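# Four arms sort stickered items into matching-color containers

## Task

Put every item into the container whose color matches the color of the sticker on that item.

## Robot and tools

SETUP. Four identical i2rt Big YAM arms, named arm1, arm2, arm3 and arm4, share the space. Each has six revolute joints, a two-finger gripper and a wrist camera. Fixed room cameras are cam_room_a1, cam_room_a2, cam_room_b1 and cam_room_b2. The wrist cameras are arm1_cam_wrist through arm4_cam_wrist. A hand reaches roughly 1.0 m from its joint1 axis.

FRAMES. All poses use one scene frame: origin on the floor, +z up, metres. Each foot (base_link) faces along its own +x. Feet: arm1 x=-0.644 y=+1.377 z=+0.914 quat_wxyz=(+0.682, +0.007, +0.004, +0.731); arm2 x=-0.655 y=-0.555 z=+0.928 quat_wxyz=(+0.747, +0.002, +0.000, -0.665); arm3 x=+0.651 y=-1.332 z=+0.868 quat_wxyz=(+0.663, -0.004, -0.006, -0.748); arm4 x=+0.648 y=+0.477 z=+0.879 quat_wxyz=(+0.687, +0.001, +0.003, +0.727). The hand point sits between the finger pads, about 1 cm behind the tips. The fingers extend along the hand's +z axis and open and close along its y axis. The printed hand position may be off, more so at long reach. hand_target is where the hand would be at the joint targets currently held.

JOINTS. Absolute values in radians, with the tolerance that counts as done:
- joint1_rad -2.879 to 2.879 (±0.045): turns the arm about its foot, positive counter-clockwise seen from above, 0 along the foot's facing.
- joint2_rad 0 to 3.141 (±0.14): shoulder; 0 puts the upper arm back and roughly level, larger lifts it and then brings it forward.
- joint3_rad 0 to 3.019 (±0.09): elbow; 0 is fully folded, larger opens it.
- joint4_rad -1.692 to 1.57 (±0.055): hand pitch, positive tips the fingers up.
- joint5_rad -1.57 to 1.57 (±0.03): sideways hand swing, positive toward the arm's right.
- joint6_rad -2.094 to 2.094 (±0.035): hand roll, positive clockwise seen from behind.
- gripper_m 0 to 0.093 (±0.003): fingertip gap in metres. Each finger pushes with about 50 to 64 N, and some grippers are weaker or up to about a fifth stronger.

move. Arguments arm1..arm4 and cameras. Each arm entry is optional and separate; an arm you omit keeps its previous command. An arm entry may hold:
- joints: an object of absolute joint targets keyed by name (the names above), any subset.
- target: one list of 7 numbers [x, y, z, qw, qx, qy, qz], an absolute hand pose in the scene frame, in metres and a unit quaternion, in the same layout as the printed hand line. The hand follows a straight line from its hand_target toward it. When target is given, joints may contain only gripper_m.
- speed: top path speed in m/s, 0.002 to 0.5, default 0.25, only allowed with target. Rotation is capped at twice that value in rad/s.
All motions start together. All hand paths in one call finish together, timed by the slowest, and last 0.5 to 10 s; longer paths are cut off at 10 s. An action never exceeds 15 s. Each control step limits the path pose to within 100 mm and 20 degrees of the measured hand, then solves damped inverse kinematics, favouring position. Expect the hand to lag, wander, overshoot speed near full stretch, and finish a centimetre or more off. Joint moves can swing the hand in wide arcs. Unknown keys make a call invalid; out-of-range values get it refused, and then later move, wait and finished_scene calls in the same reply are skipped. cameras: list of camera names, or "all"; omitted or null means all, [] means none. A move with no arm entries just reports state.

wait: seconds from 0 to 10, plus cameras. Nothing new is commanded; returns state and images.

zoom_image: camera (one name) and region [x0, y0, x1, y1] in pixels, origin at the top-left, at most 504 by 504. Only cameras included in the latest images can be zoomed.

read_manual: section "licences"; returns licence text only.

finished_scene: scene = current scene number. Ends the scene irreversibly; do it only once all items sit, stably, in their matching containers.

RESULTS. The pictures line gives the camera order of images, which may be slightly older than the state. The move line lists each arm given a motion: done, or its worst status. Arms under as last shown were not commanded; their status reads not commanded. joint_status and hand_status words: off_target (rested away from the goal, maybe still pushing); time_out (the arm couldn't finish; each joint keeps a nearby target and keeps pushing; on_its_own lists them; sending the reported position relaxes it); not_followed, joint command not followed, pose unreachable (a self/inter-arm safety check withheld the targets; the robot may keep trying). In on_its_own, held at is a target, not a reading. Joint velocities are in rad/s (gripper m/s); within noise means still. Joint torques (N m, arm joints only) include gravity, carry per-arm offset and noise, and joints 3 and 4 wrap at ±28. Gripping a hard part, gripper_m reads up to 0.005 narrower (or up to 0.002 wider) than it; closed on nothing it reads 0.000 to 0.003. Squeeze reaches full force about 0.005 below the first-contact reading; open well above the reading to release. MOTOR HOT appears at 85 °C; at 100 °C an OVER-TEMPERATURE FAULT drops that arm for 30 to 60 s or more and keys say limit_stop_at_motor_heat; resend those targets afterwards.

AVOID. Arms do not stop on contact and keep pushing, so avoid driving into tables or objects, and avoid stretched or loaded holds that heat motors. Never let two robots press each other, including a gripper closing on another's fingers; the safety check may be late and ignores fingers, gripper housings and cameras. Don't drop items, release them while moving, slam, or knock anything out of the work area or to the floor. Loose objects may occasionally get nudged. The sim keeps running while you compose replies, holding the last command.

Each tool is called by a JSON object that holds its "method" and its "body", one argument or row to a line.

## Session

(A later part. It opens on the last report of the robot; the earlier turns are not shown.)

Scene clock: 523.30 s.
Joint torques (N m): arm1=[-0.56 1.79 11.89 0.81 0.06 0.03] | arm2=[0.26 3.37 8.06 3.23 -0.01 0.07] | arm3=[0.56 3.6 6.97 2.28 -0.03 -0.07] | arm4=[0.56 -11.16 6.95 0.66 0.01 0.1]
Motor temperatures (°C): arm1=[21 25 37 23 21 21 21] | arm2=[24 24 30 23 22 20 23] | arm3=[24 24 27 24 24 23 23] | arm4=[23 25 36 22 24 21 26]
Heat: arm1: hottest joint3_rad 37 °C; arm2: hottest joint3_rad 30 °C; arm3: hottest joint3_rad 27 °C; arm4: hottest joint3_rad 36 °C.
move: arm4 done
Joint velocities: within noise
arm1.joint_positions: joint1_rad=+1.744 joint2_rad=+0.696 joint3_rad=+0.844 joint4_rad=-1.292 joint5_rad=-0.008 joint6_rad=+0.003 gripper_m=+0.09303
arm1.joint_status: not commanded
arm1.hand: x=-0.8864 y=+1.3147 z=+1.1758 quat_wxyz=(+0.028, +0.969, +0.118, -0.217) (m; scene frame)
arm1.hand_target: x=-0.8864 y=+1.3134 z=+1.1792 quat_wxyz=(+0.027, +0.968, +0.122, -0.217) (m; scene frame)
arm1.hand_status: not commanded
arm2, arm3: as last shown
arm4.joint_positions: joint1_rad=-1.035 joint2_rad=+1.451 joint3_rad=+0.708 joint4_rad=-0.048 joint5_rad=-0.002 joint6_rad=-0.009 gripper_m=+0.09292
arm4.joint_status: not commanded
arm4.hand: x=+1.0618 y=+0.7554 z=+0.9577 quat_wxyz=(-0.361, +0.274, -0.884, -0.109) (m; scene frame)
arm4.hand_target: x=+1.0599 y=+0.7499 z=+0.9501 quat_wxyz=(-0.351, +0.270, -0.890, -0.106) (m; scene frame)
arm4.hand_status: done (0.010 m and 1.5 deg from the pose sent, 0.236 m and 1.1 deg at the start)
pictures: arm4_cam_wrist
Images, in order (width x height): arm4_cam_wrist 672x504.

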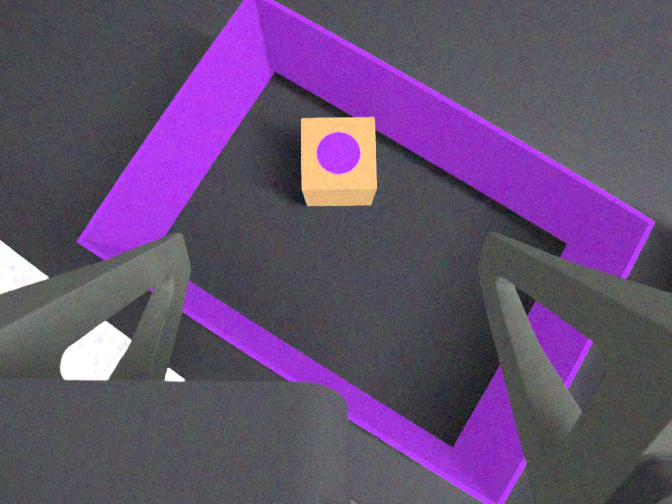

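{"method": "move", "body": {
  "arm2": {"joints": {"joint1_rad": -1.2, "joint2_rad": 0.9, "joint3_rad": 0.9, "joint4_rad": -1.3}},
  "arm1": {"target": [-1.165, 1.248, 0.80, 0.0030, -0.9956, 0.0348, 0.0871]},
  "arm4": {"joints": {"joint1_rad": 0.0, "joint2_rad": 0.815, "joint3_rad": 0.908, "joint4_rad": -0.965, "joint5_rad": 0, "joint6_rad": 0}},
  "cameras": []
}}

{"method": "move", "body": {
  "arm2": {"target": [-1.148, -0.818, 0.92, -0.0211, -0.9666, -0.2410, 0.0846]},
  "arm1": {"target": [-1.165, 1.248, 0.74, 0.0030, -0.9956, 0.0348, 0.0871], "speed": 0.06},
  "cameras": ["arm2_cam_wrist", "arm1_cam_wrist"]
}}

Scene clock: 566.60 s.
Joint torques (N m): arm1=[-0.73 -15.21 9.51 0.98 0.12 0.07] | arm2=[0.79 -5.83 11.74 1.01 0.01 0.07] | arm3=[0.5 3.66 6.94 2.26 -0.04 -0.08] | arm4=[1.03 -3.19 10.04 0.65 0.18 0.13]
Motor temperatures (°C): arm1=[21 24 37 23 21 21 21] | arm2=[23 24 30 23 22 20 23] | arm3=[24 24 27 24 24 23 23] | arm4=[23 24 35 22 24 21 25]
Heat: arm1: hottest joint3_rad 37 °C; arm2: hottest joint3_rad 30 °C; arm3: hottest joint3_rad 27 °C; arm4: hottest joint3_rad 35 °C.
move: arm1 off_target; arm2 done; arm4 done
Joint velocities: within noise
arm1.joint_positions: joint1_rad=+1.754 joint2_rad=+2.088 joint3_rad=+1.125 joint4_rad=-0.505 joint5_rad=+0.048 joint6_rad=+0.319 gripper_m=+0.09303
arm1.joint_status: not commanded
arm1.hand: x=-1.1432 y=+1.2583 z=+0.7896 quat_wxyz=(-0.009, +0.997, -0.035, -0.064) (m; scene frame)
arm1.hand_target: x=-1.1642 y=+1.2482 z=+0.8006 quat_wxyz=(-0.003, +0.996, -0.035, -0.087) (m; scene frame)
arm1.hand_status: off_target (0.026 m and 2.8 deg from the pose sent, 0.472 m and 23.5 deg at the start)
arm2.joint_positions: joint1_rad=-1.201 joint2_rad=+0.904 joint3_rad=+0.898 joint4_rad=-1.293 joint5_rad=+0.001 joint6_rad=-0.014 gripper_m=+0.09407
arm2.joint_status: all done
arm2.hand: x=-0.9110 y=-0.6904 z=+1.1580 quat_wxyz=(-0.030, -0.960, -0.245, +0.130) (m; scene frame)
arm2.hand_target: x=-0.9096 y=-0.6900 z=+1.1597 quat_wxyz=(-0.029, -0.960, -0.246, +0.130) (m; scene frame)
arm2.hand_status: not commanded
arm3: as last shown
arm4.joint_positions: joint1_rad=-0.002 joint2_rad=+0.808 joint3_rad=+0.899 joint4_rad=-0.953 joint5_rad=-0.002 joint6_rad=-0.009 gripper_m=+0.09293
arm4.joint_status: all done
arm4.hand: x=+0.6305 y=+0.8275 z=+1.1769 quat_wxyz=(-0.236, +0.684, -0.643, -0.252) (m; scene frame)
arm4.hand_target: x=+0.6299 y=+0.8279 z=+1.1779 quat_wxyz=(-0.232, +0.683, -0.646, -0.249) (m; scene frame)
arm4.hand_status: not commanded
pictures: none
No camera images: "cameras" was empty.

Scene clock: 568.73 s.
Joint torques (N m): arm1=[-1.49 -14.39 8.68 1.14 0.15 0.17] | arm2=[1.14 -17.79 12.79 1.31 -0.16 0.2] | arm3=[0.5 3.55 6.98 2.28 -0.04 -0.08] | arm4=[1.26 -3.31 10.11 0.61 0.13 0.12]
Motor temperatures (°C): arm1=[21 24 36 23 21 21 21] | arm2=[23 25 31 23 22 20 23] | arm3=[24 24 27 24 24 23 23] | arm4=[23 24 35 22 24 21 25]
Heat: arm1: hottest joint3_rad 36 °C; arm2: hottest joint3_rad 31 °C; arm3: hottest joint3_rad 27 °C; arm4: hottest joint3_rad 35 °C.
move: arm1 off_target; arm2 off_target
Joint velocities: within noise
arm1.joint_positions: joint1_rad=+1.754 joint2_rad=+2.205 joint3_rad=+1.140 joint4_rad=-0.393 joint5_rad=+0.048 joint6_rad=+0.321 gripper_m=+0.09303
arm1.joint_status: not commanded
arm1.hand: x=-1.1459 y=+1.2581 z=+0.7386 quat_wxyz=(-0.008, +0.997, -0.036, -0.068) (m; scene frame)
arm1.hand_target: x=-1.1644 y=+1.2481 z=+0.7408 quat_wxyz=(-0.003, +0.996, -0.035, -0.087) (m; scene frame)
arm1.hand_status: off_target (0.022 m and 2.2 deg from the pose sent, 0.055 m and 2.8 deg at the start)
arm2.joint_positions: joint1_rad=-1.201 joint2_rad=+1.886 joint3_rad=+1.209 joint4_rad=-0.754 joint5_rad=+0.001 joint6_rad=-0.013 gripper_m=+0.09407
arm2.joint_status: not commanded
arm2.hand: x=-1.1288 y=-0.8051 z=+0.9129 quat_wxyz=(-0.014, -0.967, -0.246, +0.066) (m; scene frame)
arm2.hand_target: x=-1.1472 y=-0.8177 z=+0.9206 quat_wxyz=(-0.021, -0.967, -0.241, +0.085) (m; scene frame)
arm2.hand_status: off_target (0.024 m and 2.3 deg from the pose sent, 0.359 m and 5.4 deg at the start)
arm3, arm4: as last shown
arm4.hand_target: x=+0.6299 y=+0.8280 z=+1.1779 quat_wxyz=(-0.232, +0.683, -0.646, -0.249) (m; scene frame)
pictures: arm1_cam_wrist, arm2_cam_wrist
Images, in order (width x height): arm1_cam_wrist 672x504, arm2_cam_wrist 672x504.

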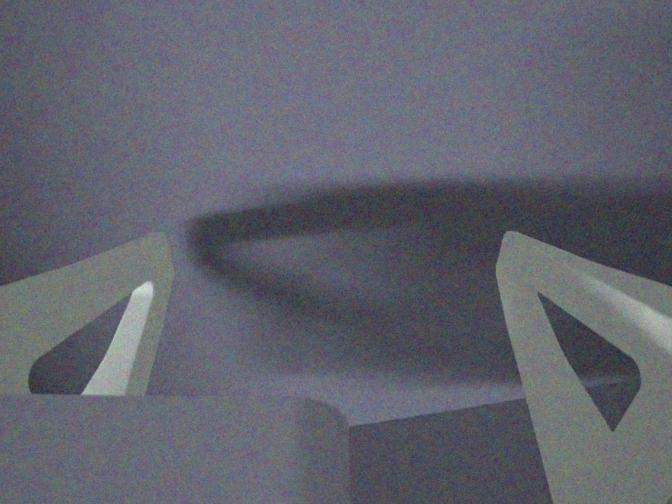

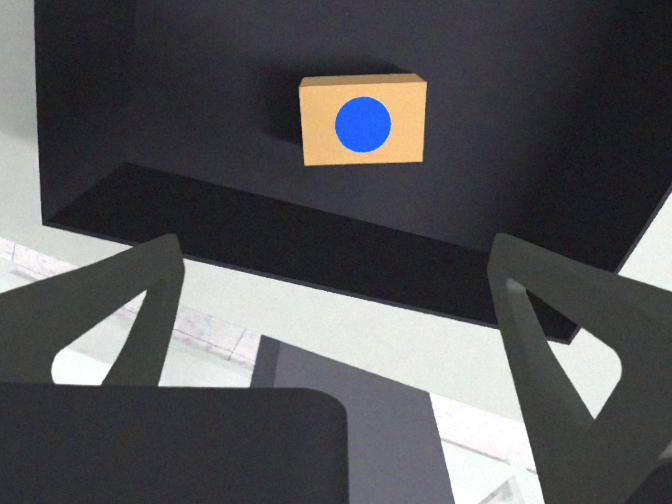

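{"method": "move", "body": {
  "arm2": {"target": [-1.155, -0.803, 0.81, -0.0211, -0.9666, -0.2410, 0.0846], "speed": 0.15},
  "arm1": {"target": [-1.165, 1.248, 0.725, 0.0030, -0.9956, 0.0348, 0.0871], "speed": 0.06},
  "cameras": ["arm2_cam_wrist"]
}}

{"method": "move", "body": {
  "arm1": {"target": [-1.165, 1.248, 0.71, 0.0030, -0.9956, 0.0348, 0.0871], "speed": 0.04},
  "cameras": []
}}

{"method": "move", "body": {
  "arm1": {"target": [-1.165, 1.248, 0.70, 0.0030, -0.9956, 0.0348, 0.0871], "speed": 0.04},
  "cameras": []
}}

Scene clock: 579.53 s.
Joint torques (N m): arm1=[-0.85 -13.04 8.12 1.22 0.19 0.12] | arm2=[0.21 -18.2 8.39 1.66 -0.17 -0.05] | arm3=[0.56 3.66 6.94 2.32 -0.03 -0.08] | arm4=[1.14 -3.02 10.07 0.69 0.12 0.12]
Motor temperatures (°C): arm1=[21 25 35 23 21 21 21] | arm2=[23 25 32 23 22 20 23] | arm3=[24 24 27 24 24 23 23] | arm4=[22 24 36 22 24 21 25]
Heat: arm1: hottest joint3_rad 35 °C; arm2: hottest joint3_rad 32 °C; arm3: hottest joint3_rad 27 °C; arm4: hottest joint3_rad 36 °C.
move: arm1 off_target; arm2 off_target
Joint velocities: arm1=[-0.015 -0.005 -0.002 -0.012 -0.154 0.022 0] | arm2=[within noise] | arm3=[within noise] | arm4=[within noise]
arm1.joint_positions: joint1_rad=+1.754 joint2_rad=+2.227 joint3_rad=+1.150 joint4_rad=-0.367 joint5_rad=+0.048 joint6_rad=+0.321 gripper_m=+0.09303
arm1.joint_status: not commanded
arm1.hand: x=-1.1512 y=+1.2567 z=+0.7308 quat_wxyz=(-0.006, +0.996, -0.036, -0.076) (m; scene frame)
arm1.hand_target: x=-1.1644 y=+1.2481 z=+0.7255 quat_wxyz=(-0.003, +0.996, -0.035, -0.087) (m; scene frame)
arm1.hand_status: off_target (0.017 m and 1.4 deg from the pose sent, 0.026 m and 2.2 deg at the start)
arm2.joint_positions: joint1_rad=-1.221 joint2_rad=+2.079 joint3_rad=+1.209 joint4_rad=-0.521 joint5_rad=-0.004 joint6_rad=-0.016 gripper_m=+0.09407
arm2.joint_status: not commanded
arm2.hand: x=-1.1511 y=-0.8049 z=+0.8205 quat_wxyz=(-0.021, -0.967, -0.238, +0.086) (m; scene frame)
arm2.hand_target: x=-1.1548 y=-0.8030 z=+0.8103 quat_wxyz=(-0.021, -0.967, -0.241, +0.085) (m; scene frame)
arm2.hand_status: off_target (0.011 m and 0.4 deg from the pose sent, 0.106 m and 2.3 deg at the start)
arm3: as last shown
arm4.joint_positions: joint1_rad=-0.002 joint2_rad=+0.808 joint3_rad=+0.899 joint4_rad=-0.953 joint5_rad=-0.001 joint6_rad=-0.009 gripper_m=+0.09293
arm4.joint_status: not commanded
arm4.hand: x=+0.6306 y=+0.8275 z=+1.1769 quat_wxyz=(-0.236, +0.684, -0.643, -0.252) (m; scene frame)
arm4.hand_target: x=+0.6300 y=+0.8280 z=+1.1779 quat_wxyz=(-0.232, +0.683, -0.646, -0.249) (m; scene frame)
arm4.hand_status: not commanded
pictures: arm2_cam_wrist
Images, in order (width x height): arm2_cam_wrist 672x504.

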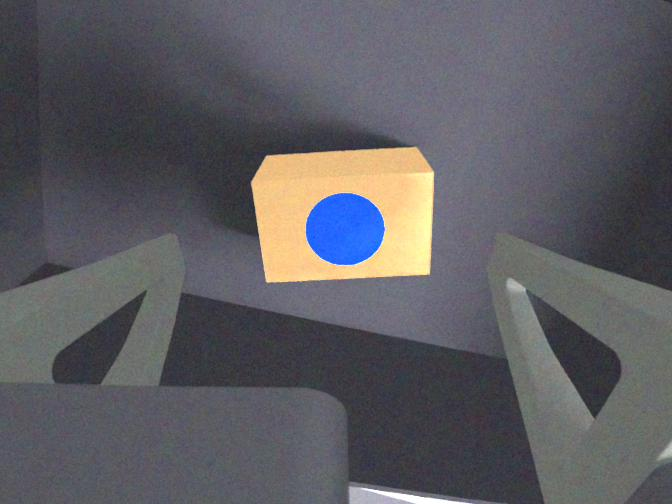

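Scene clock: 580.50 s.
Joint torques (N m): arm1=[-0.79 -11.4 7.84 1.44 0.26 0.09] | arm2=[0.21 -18.14 8.38 1.65 -0.16 -0.05] | arm3=[0.56 3.78 6.94 2.29 -0.03 -0.08] | arm4=[0.85 -3.55 10.09 0.66 0.13 0.13]
Motor temperatures (°C): arm1=[21 25 35 23 21 21 21] | arm2=[23 25 32 23 22 20 23] | arm3=[24 24 27 24 24 23 23] | arm4=[22 24 37 22 24 21 25]
Heat: arm1: hottest joint3_rad 35 °C; arm2: hottest joint3_rad 32 °C; arm3: hottest joint3_rad 27 °C; arm4: hottest joint3_rad 37 °C.
move: arm1 off_target
Joint velocities: within noise
arm1.joint_positions: joint1_rad=+1.754 joint2_rad=+2.236 joint3_rad=+1.161 joint4_rad=-0.344 joint5_rad=+0.045 joint6_rad=+0.321 gripper_m=+0.09303
arm1.joint_status: not commanded
arm1.hand: x=-1.1601 y=+1.2540 z=+0.7296 quat_wxyz=(-0.001, +0.996, -0.036, -0.087) (m; scene frame)
arm1.hand_target: x=-1.1639 y=+1.2484 z=+0.7106 quat_wxyz=(-0.003, +0.996, -0.035, -0.087) (m; scene frame)
arm1.hand_status: off_target (0.021 m and 0.2 deg from the pose sent, 0.026 m and 1.4 deg at the start)
arm2, arm4: as last shown
arm3.joint_positions: joint1_rad=-1.439 joint2_rad=+0.527 joint3_rad=+1.402 joint4_rad=-1.263 joint5_rad=-0.003 joint6_rad=-0.013 gripper_m=+0.09402
arm3.joint_status: not commanded
arm3.hand: x=+0.4491 y=-1.3259 z=+1.4468 quat_wxyz=(-0.006, -0.831, -0.007, +0.557) (m; scene frame)
arm3.hand_target: x=+0.4462 y=-1.3239 z=+1.4486 quat_wxyz=(-0.003, -0.828, -0.004, +0.561) (m; scene frame)
arm3.hand_status: not commanded
pictures: none
No camera images: "cameras" was empty.

Scene clock: 581.47 s.
Joint torques (N m): arm1=[-0.97 -10.4 7.82 1.62 0.32 0.11] | arm2=[0.09 -18.26 8.39 1.66 -0.16 -0.06] | arm3=[0.5 3.66 6.94 2.26 -0.04 -0.08] | arm4=[0.85 -3.19 10.15 0.62 0.12 0.13]
Motor temperatures (°C): arm1=[21 25 35 23 21 21 21] | arm2=[23 25 32 23 22 20 23] | arm3=[24 24 27 24 24 23 23] | arm4=[22 24 37 22 24 21 25]
Heat: arm1: hottest joint3_rad 35 °C; arm2: hottest joint3_rad 32 °C; arm3: hottest joint3_rad 27 °C; arm4: hottest joint3_rad 37 °C.
move: arm1 off_target
Joint velocities: within noise
arm1.joint_positions: joint1_rad=+1.754 joint2_rad=+2.241 joint3_rad=+1.168 joint4_rad=-0.330 joint5_rad=+0.044 joint6_rad=+0.321 gripper_m=+0.09303
arm1.joint_status: not commanded
arm1.hand: x=-1.1654 y=+1.2524 z=+0.7291 quat_wxyz=(+0.002, +0.995, -0.036, -0.095) (m; scene frame)
arm1.hand_target: x=-1.1633 y=+1.2486 z=+0.7015 quat_wxyz=(-0.003, +0.996, -0.035, -0.087) (m; scene frame)
arm1.hand_status: off_target (0.029 m and 1.0 deg from the pose sent, 0.031 m and 0.2 deg at the start)
arm2, arm3, arm4: as last shown
pictures: none
No camera images: "cameras" was empty.

{"method": "move", "body": {
  "arm2": {"target": [-1.144, -0.795, 0.732, -0.0211, -0.9666, -0.2410, 0.0846], "speed": 0.12},
  "arm1": {"target": [-1.10, 1.265, 0.90, 0.0030, -0.9956, 0.0348, 0.0871], "speed": 0.2},
  "cameras": ["arm2_cam_wrist"]
}}

{"method": "move", "body": {
  "arm2": {"joints": {"gripper_m": 0.05}},
  "cameras": ["arm2_cam_wrist"]
}}

Scene clock: 597.37 s.
Joint torques (N m): arm1=[-1.26 -12.57 7.69 0.44 0.13 0.1] | arm2=[0.03 -18.26 5.44 1.77 -0.17 -0.08] | arm3=[0.5 3.66 6.99 2.28 -0.03 -0.08] | arm4=[0.62 -3.66 10.04 0.64 0.13 0.13]
Motor temperatures (°C): arm1=[21 25 34 23 22 21 21] | arm2=[23 26 31 23 22 20 23] | arm3=[24 24 27 24 24 23 23] | arm4=[22 23 38 22 24 21 25]
Heat: arm1: hottest joint3_rad 34 °C; arm2: hottest joint3_rad 31 °C; arm3: hottest joint3_rad 27 °C; arm4: hottest joint3_rad 38 °C.
move: arm1 done; arm2 off_target
Joint velocities: within noise
arm1.joint_positions: joint1_rad=+1.754 joint2_rad=+1.768 joint3_rad=+0.984 joint4_rad=-0.633 joint5_rad=+0.048 joint6_rad=+0.322 gripper_m=+0.09303
arm1.joint_status: not commanded
arm1.hand: x=-1.1023 y=+1.2682 z=+0.8971 quat_wxyz=(-0.002, +0.995, -0.037, -0.089) (m; scene frame)
arm1.hand_target: x=-1.1000 y=+1.2651 z=+0.8999 quat_wxyz=(-0.003, +0.996, -0.035, -0.087) (m; scene frame)
arm1.hand_status: done (0.005 m and 0.3 deg from the pose sent, 0.183 m and 1.0 deg at the start)
arm2.joint_positions: joint1_rad=-1.223 joint2_rad=+2.223 joint3_rad=+1.209 joint4_rad=-0.350 joint5_rad=-0.005 joint6_rad=-0.018 gripper_m=+0.09407
arm2.joint_status: not commanded
arm2.hand: x=-1.1532 y=-0.8051 z=+0.7517 quat_wxyz=(-0.024, -0.966, -0.238, +0.099) (m; scene frame)
arm2.hand_target: x=-1.1435 y=-0.7951 z=+0.7329 quat_wxyz=(-0.021, -0.967, -0.241, +0.085) (m; scene frame)
arm2.hand_status: off_target (0.024 m and 1.7 deg from the pose sent, 0.089 m and 0.4 deg at the start)
arm3: as last shown
arm4.joint_positions: joint1_rad=-0.002 joint2_rad=+0.808 joint3_rad=+0.899 joint4_rad=-0.953 joint5_rad=-0.002 joint6_rad=-0.009 gripper_m=+0.09293
arm4.joint_status: not commanded
arm4.hand: x=+0.6305 y=+0.8275 z=+1.1769 quat_wxyz=(-0.236, +0.684, -0.643, -0.252) (m; scene frame)
arm4.hand_target: x=+0.6299 y=+0.8280 z=+1.1779 quat_wxyz=(-0.232, +0.683, -0.646, -0.249) (m; scene frame)
arm4.hand_status: not commanded
pictures: arm2_cam_wrist
Images, in order (width x height): arm2_cam_wrist 672x504.

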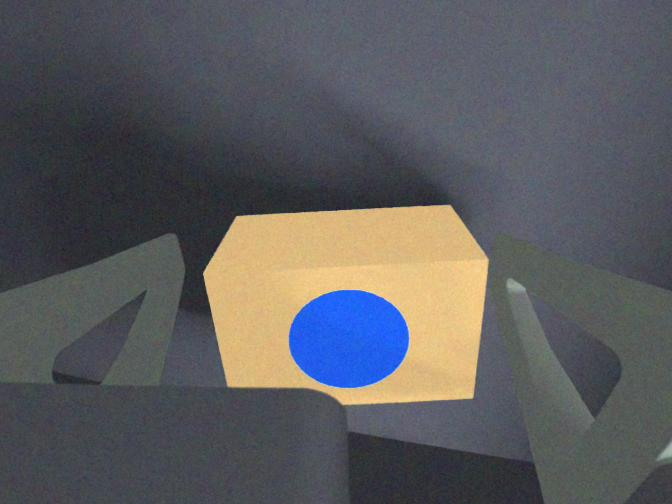

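Scene clock: 597.93 s.
Joint torques (N m): arm1=[-1.79 -12.45 7.71 0.31 0.21 0.06] | arm2=[-0.03 -18.32 5.41 1.68 -0.16 -0.06] | arm3=[0.62 3.6 6.97 2.28 -0.04 -0.08] | arm4=[1.26 -3.55 10.11 0.72 0.14 0.12]
Motor temperatures (°C): arm1=[21 25 34 23 22 21 21] | arm2=[23 26 31 23 22 20 23] | arm3=[24 24 27 24 24 23 23] | arm4=[22 23 38 22 24 21 25]
Heat: arm1: hottest joint3_rad 34 °C; arm2: hottest joint3_rad 31 °C; arm3: hottest joint3_rad 27 °C; arm4: hottest joint3_rad 38 °C.
move: arm2 off_target
Joint velocities: within noise
arm1, arm3: as last shown
arm2.joint_positions: joint1_rad=-1.223 joint2_rad=+2.223 joint3_rad=+1.209 joint4_rad=-0.349 joint5_rad=-0.005 joint6_rad=-0.019 gripper_m=+0.06930
arm2.joint_status: gripper_m off_target (ended at +0.06933, target +0.05000)
arm2.hand: x=-1.1534 y=-0.8053 z=+0.7517 quat_wxyz=(-0.024, -0.966, -0.239, +0.099) (m; scene frame)
arm2.hand_target: x=-1.1435 y=-0.7951 z=+0.7329 quat_wxyz=(-0.021, -0.967, -0.241, +0.085) (m; scene frame)
arm2.hand_status: not commanded
arm4.joint_positions: joint1_rad=-0.002 joint2_rad=+0.808 joint3_rad=+0.899 joint4_rad=-0.953 joint5_rad=-0.001 joint6_rad=-0.009 gripper_m=+0.09293
arm4.joint_status: not commanded
arm4.hand: x=+0.6306 y=+0.8275 z=+1.1769 quat_wxyz=(-0.236, +0.684, -0.643, -0.252) (m; scene frame)
arm4.hand_target: x=+0.6300 y=+0.8280 z=+1.1779 quat_wxyz=(-0.232, +0.683, -0.646, -0.249) (m; scene frame)
arm4.hand_status: not commanded
pictures: arm2_cam_wrist
Images, in order (width x height): arm2_cam_wrist 672x504.

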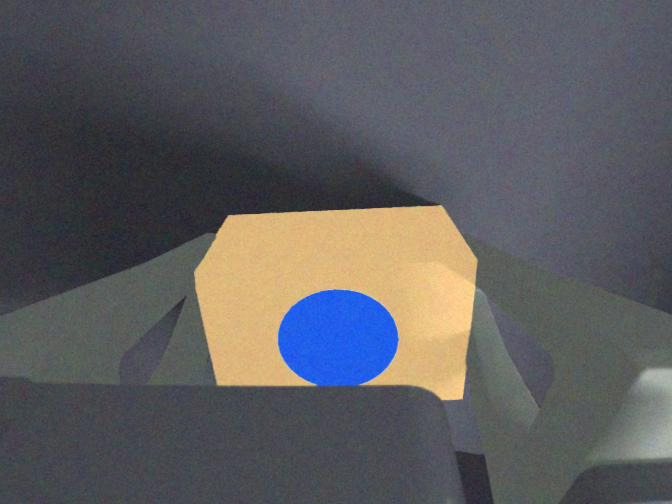

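{"method": "move", "body": {
  "arm2": {"target": [-1.12, -0.79, 0.97, -0.0211, -0.9666, -0.2410, 0.0846], "speed": 0.35},
  "arm1": {"joints": {"joint1_rad": 1.5, "joint2_rad": 0.53, "joint3_rad": 1.4, "joint4_rad": -1.6, "joint5_rad": 0, "joint6_rad": 0}},
  "cameras": []
}}

{"method": "move", "body": {
  "arm2": {"joints": {"joint1_rad": 0.924, "joint2_rad": 0.95, "joint3_rad": 0.855, "joint4_rad": -1.30, "joint5_rad": 0, "joint6_rad": 0}},
  "cameras": ["arm2_cam_wrist"]
}}

{"method": "move", "body": {
  "arm2": {"target": [-0.28, -0.775, 1.075, 0.0841, 0.2612, 0.9613, -0.0229], "speed": 0.3},
  "cameras": []
}}

{"method": "move", "body": {
  "arm2": {"target": [-0.021, -0.927, 1.085, 0.0841, 0.2612, 0.9613, -0.0229], "speed": 0.25},
  "cameras": ["arm2_cam_wrist"]
}}

Scene clock: 616.00 s.
Joint torques (N m): arm1=[-0.85 5.48 7.97 1.25 -0.04 -0.04] | arm2=[0.85 -15.79 12.83 0.57 -0.05 0.05] | arm3=[0.44 3.72 6.97 2.35 -0.03 -0.08] | arm4=[1.38 -3.31 10.07 0.72 0.16 0.13]
Motor temperatures (°C): arm1=[21 25 34 23 21 21 21] | arm2=[23 26 30 23 22 20 24] | arm3=[24 24 27 24 24 23 23] | arm4=[22 23 39 22 24 21 25]
Heat: arm1: hottest joint3_rad 34 °C; arm2: hottest joint3_rad 30 °C; arm3: hottest joint3_rad 27 °C; arm4: hottest joint3_rad 39 °C.
move: arm1 done; arm2 off_target
Joint velocities: within noise
arm1.joint_positions: joint1_rad=+1.493 joint2_rad=+0.531 joint3_rad=+1.398 joint4_rad=-1.590 joint5_rad=+0.001 joint6_rad=+0.007 gripper_m=+0.09303
arm1.joint_status: all done
arm1.hand: x=-0.7968 y=+1.3781 z=+1.4259 quat_wxyz=(-0.002, +0.908, -0.007, -0.418) (m; scene frame)
arm1.hand_target: x=-0.7946 y=+1.3767 z=+1.4251 quat_wxyz=(-0.002, +0.910, +0.000, -0.415) (m; scene frame)
arm1.hand_status: not commanded
arm2.joint_positions: joint1_rad=-1.223 joint2_rad=+1.730 joint3_rad=+1.137 joint4_rad=-0.812 joint5_rad=-0.005 joint6_rad=-0.019 gripper_m=+0.06930
arm2.joint_status: not commanded
arm2.hand: x=-1.1076 y=-0.7828 z=+0.9642 quat_wxyz=(-0.020, -0.968, -0.239, +0.079) (m; scene frame)
arm2.hand_target: x=-1.1196 y=-0.7899 z=+0.9701 quat_wxyz=(-0.021, -0.967, -0.241, +0.085) (m; scene frame)
arm2.hand_status: off_target (0.015 m and 0.7 deg from the pose sent, 0.221 m and 1.7 deg at the start)
arm3, arm4: as last shown
pictures: none
No camera images: "cameras" was empty.

Scene clock: 618.03 s.
Joint torques (N m): arm1=[-1.26 5.66 8.03 1.2 -0.05 -0.06] | arm2=[0.97 -6.48 10.24 0.69 0.1 0.19] | arm3=[0.5 3.78 7.01 2.29 -0.03 -0.08] | arm4=[0.73 -3.37 10.14 0.58 0.11 0.13]
Motor temperatures (°C): arm1=[21 25 34 23 21 21 21] | arm2=[23 26 30 23 22 20 24] | arm3=[24 24 27 24 24 23 23] | arm4=[22 23 39 22 24 21 25]
Heat: arm1: hottest joint3_rad 34 °C; arm2: hottest joint3_rad 30 °C; arm3: hottest joint3_rad 27 °C; arm4: hottest joint3_rad 39 °C.
move: arm2 done
Joint velocities: within noise
arm1, arm3: as last shown
arm2.joint_positions: joint1_rad=+0.921 joint2_rad=+0.956 joint3_rad=+0.869 joint4_rad=-1.288 joint5_rad=-0.003 joint6_rad=-0.013 gripper_m=+0.06922
arm2.joint_status: all done
arm2.hand: x=-0.4081 y=-0.7017 z=+1.1326 quat_wxyz=(-0.095, -0.256, -0.962, +0.023) (m; scene frame)
arm2.hand_target: x=-0.4141 y=-0.6979 z=+1.1279 quat_wxyz=(-0.085, -0.261, -0.961, +0.021) (m; scene frame)
arm2.hand_status: not commanded
arm4.joint_positions: joint1_rad=-0.002 joint2_rad=+0.808 joint3_rad=+0.899 joint4_rad=-0.953 joint5_rad=-0.002 joint6_rad=-0.009 gripper_m=+0.09293
arm4.joint_status: not commanded
arm4.hand: x=+0.6305 y=+0.8275 z=+1.1769 quat_wxyz=(-0.236, +0.684, -0.643, -0.252) (m; scene frame)
arm4.hand_target: x=+0.6299 y=+0.8280 z=+1.1779 quat_wxyz=(-0.232, +0.683, -0.646, -0.249) (m; scene frame)
arm4.hand_status: not commanded
pictures: arm2_cam_wrist
Images, in order (width x height): arm2_cam_wrist 672x504.

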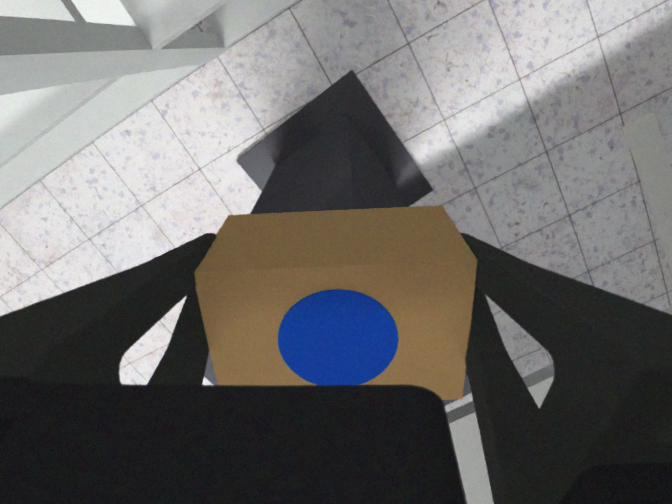

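Scene clock: 619.17 s.
Joint torques (N m): arm1=[-1.03 5.95 8.01 1.31 -0.03 -0.09] | arm2=[1.2 -11.58 14.89 1.35 0.12 0.2] | arm3=[0.38 3.72 6.94 2.26 -0.04 -0.08] | arm4=[0.67 -3.19 10.1 0.61 0.14 0.15]
Motor temperatures (°C): arm1=[21 25 34 23 21 21 21] | arm2=[23 26 30 23 22 20 24] | arm3=[24 24 27 24 24 23 23] | arm4=[22 23 39 22 24 21 25]
Heat: arm1: hottest joint3_rad 34 °C; arm2: hottest joint3_rad 30 °C; arm3: hottest joint3_rad 27 °C; arm4: hottest joint3_rad 39 °C.
move: arm2 off_target
Joint velocities: within noise
arm1, arm3: as last shown
arm2.joint_positions: joint1_rad=+0.921 joint2_rad=+1.403 joint3_rad=+1.027 joint4_rad=-1.069 joint5_rad=+0.001 joint6_rad=-0.010 gripper_m=+0.06922
arm2.joint_status: not commanded
arm2.hand: x=-0.3010 y=-0.7652 z=+1.0589 quat_wxyz=(-0.061, -0.258, -0.964, +0.015) (m; scene frame)
arm2.hand_target: x=-0.2810 y=-0.7744 z=+1.0755 quat_wxyz=(-0.084, -0.261, -0.961, +0.023) (m; scene frame)
arm2.hand_status: off_target (0.028 m and 2.9 deg from the pose sent, 0.158 m and 1.4 deg at the start)
arm4.joint_positions: joint1_rad=-0.002 joint2_rad=+0.808 joint3_rad=+0.899 joint4_rad=-0.953 joint5_rad=-0.001 joint6_rad=-0.009 gripper_m=+0.09293
arm4.joint_status: not commanded
arm4.hand: x=+0.6306 y=+0.8275 z=+1.1769 quat_wxyz=(-0.236, +0.684, -0.643, -0.252) (m; scene frame)
arm4.hand_target: x=+0.6300 y=+0.8280 z=+1.1779 quat_wxyz=(-0.232, +0.683, -0.646, -0.249) (m; scene frame)
arm4.hand_status: not commanded
pictures: none
No camera images: "cameras" was empty.

Scene clock: 621.33 s.
Joint torques (N m): arm1=[-1.32 5.66 8.24 1.17 -0.01 -0.04] | arm2=[1.14 -23.18 16.61 0.53 0.13 0.17] | arm3=[0.44 3.72 6.95 2.28 -0.03 -0.08] | arm4=[1.26 -3.14 9.98 0.62 0.11 0.12]
Motor temperatures (°C): arm1=[21 25 33 23 21 21 21] | arm2=[23 26 31 23 22 20 24] | arm3=[24 24 27 24 24 23 23] | arm4=[22 23 39 22 24 21 25]
Heat: arm1: hottest joint3_rad 33 °C; arm2: hottest joint3_rad 31 °C; arm3: hottest joint3_rad 27 °C; arm4: hottest joint3_rad 39 °C.
move: arm2 off_target
Joint velocities: within noise
arm1, arm3, arm4: as last shown
arm2.joint_positions: joint1_rad=+0.921 joint2_rad=+2.203 joint3_rad=+2.206 joint4_rad=-1.415 joint5_rad=+0.001 joint6_rad=-0.010 gripper_m=+0.06922
arm2.joint_status: not commanded
arm2.hand: x=-0.0342 y=-0.9225 z=+1.0820 quat_wxyz=(-0.077, -0.258, -0.963, +0.020) (m; scene frame)
arm2.hand_target: x=-0.0218 y=-0.9266 z=+1.0848 quat_wxyz=(-0.085, -0.261, -0.961, +0.023) (m; scene frame)
arm2.hand_status: off_target (0.014 m and 1.0 deg from the pose sent, 0.324 m and 2.9 deg at the start)
pictures: arm2_cam_wrist
Images, in order (width x height): arm2_cam_wrist 672x504.

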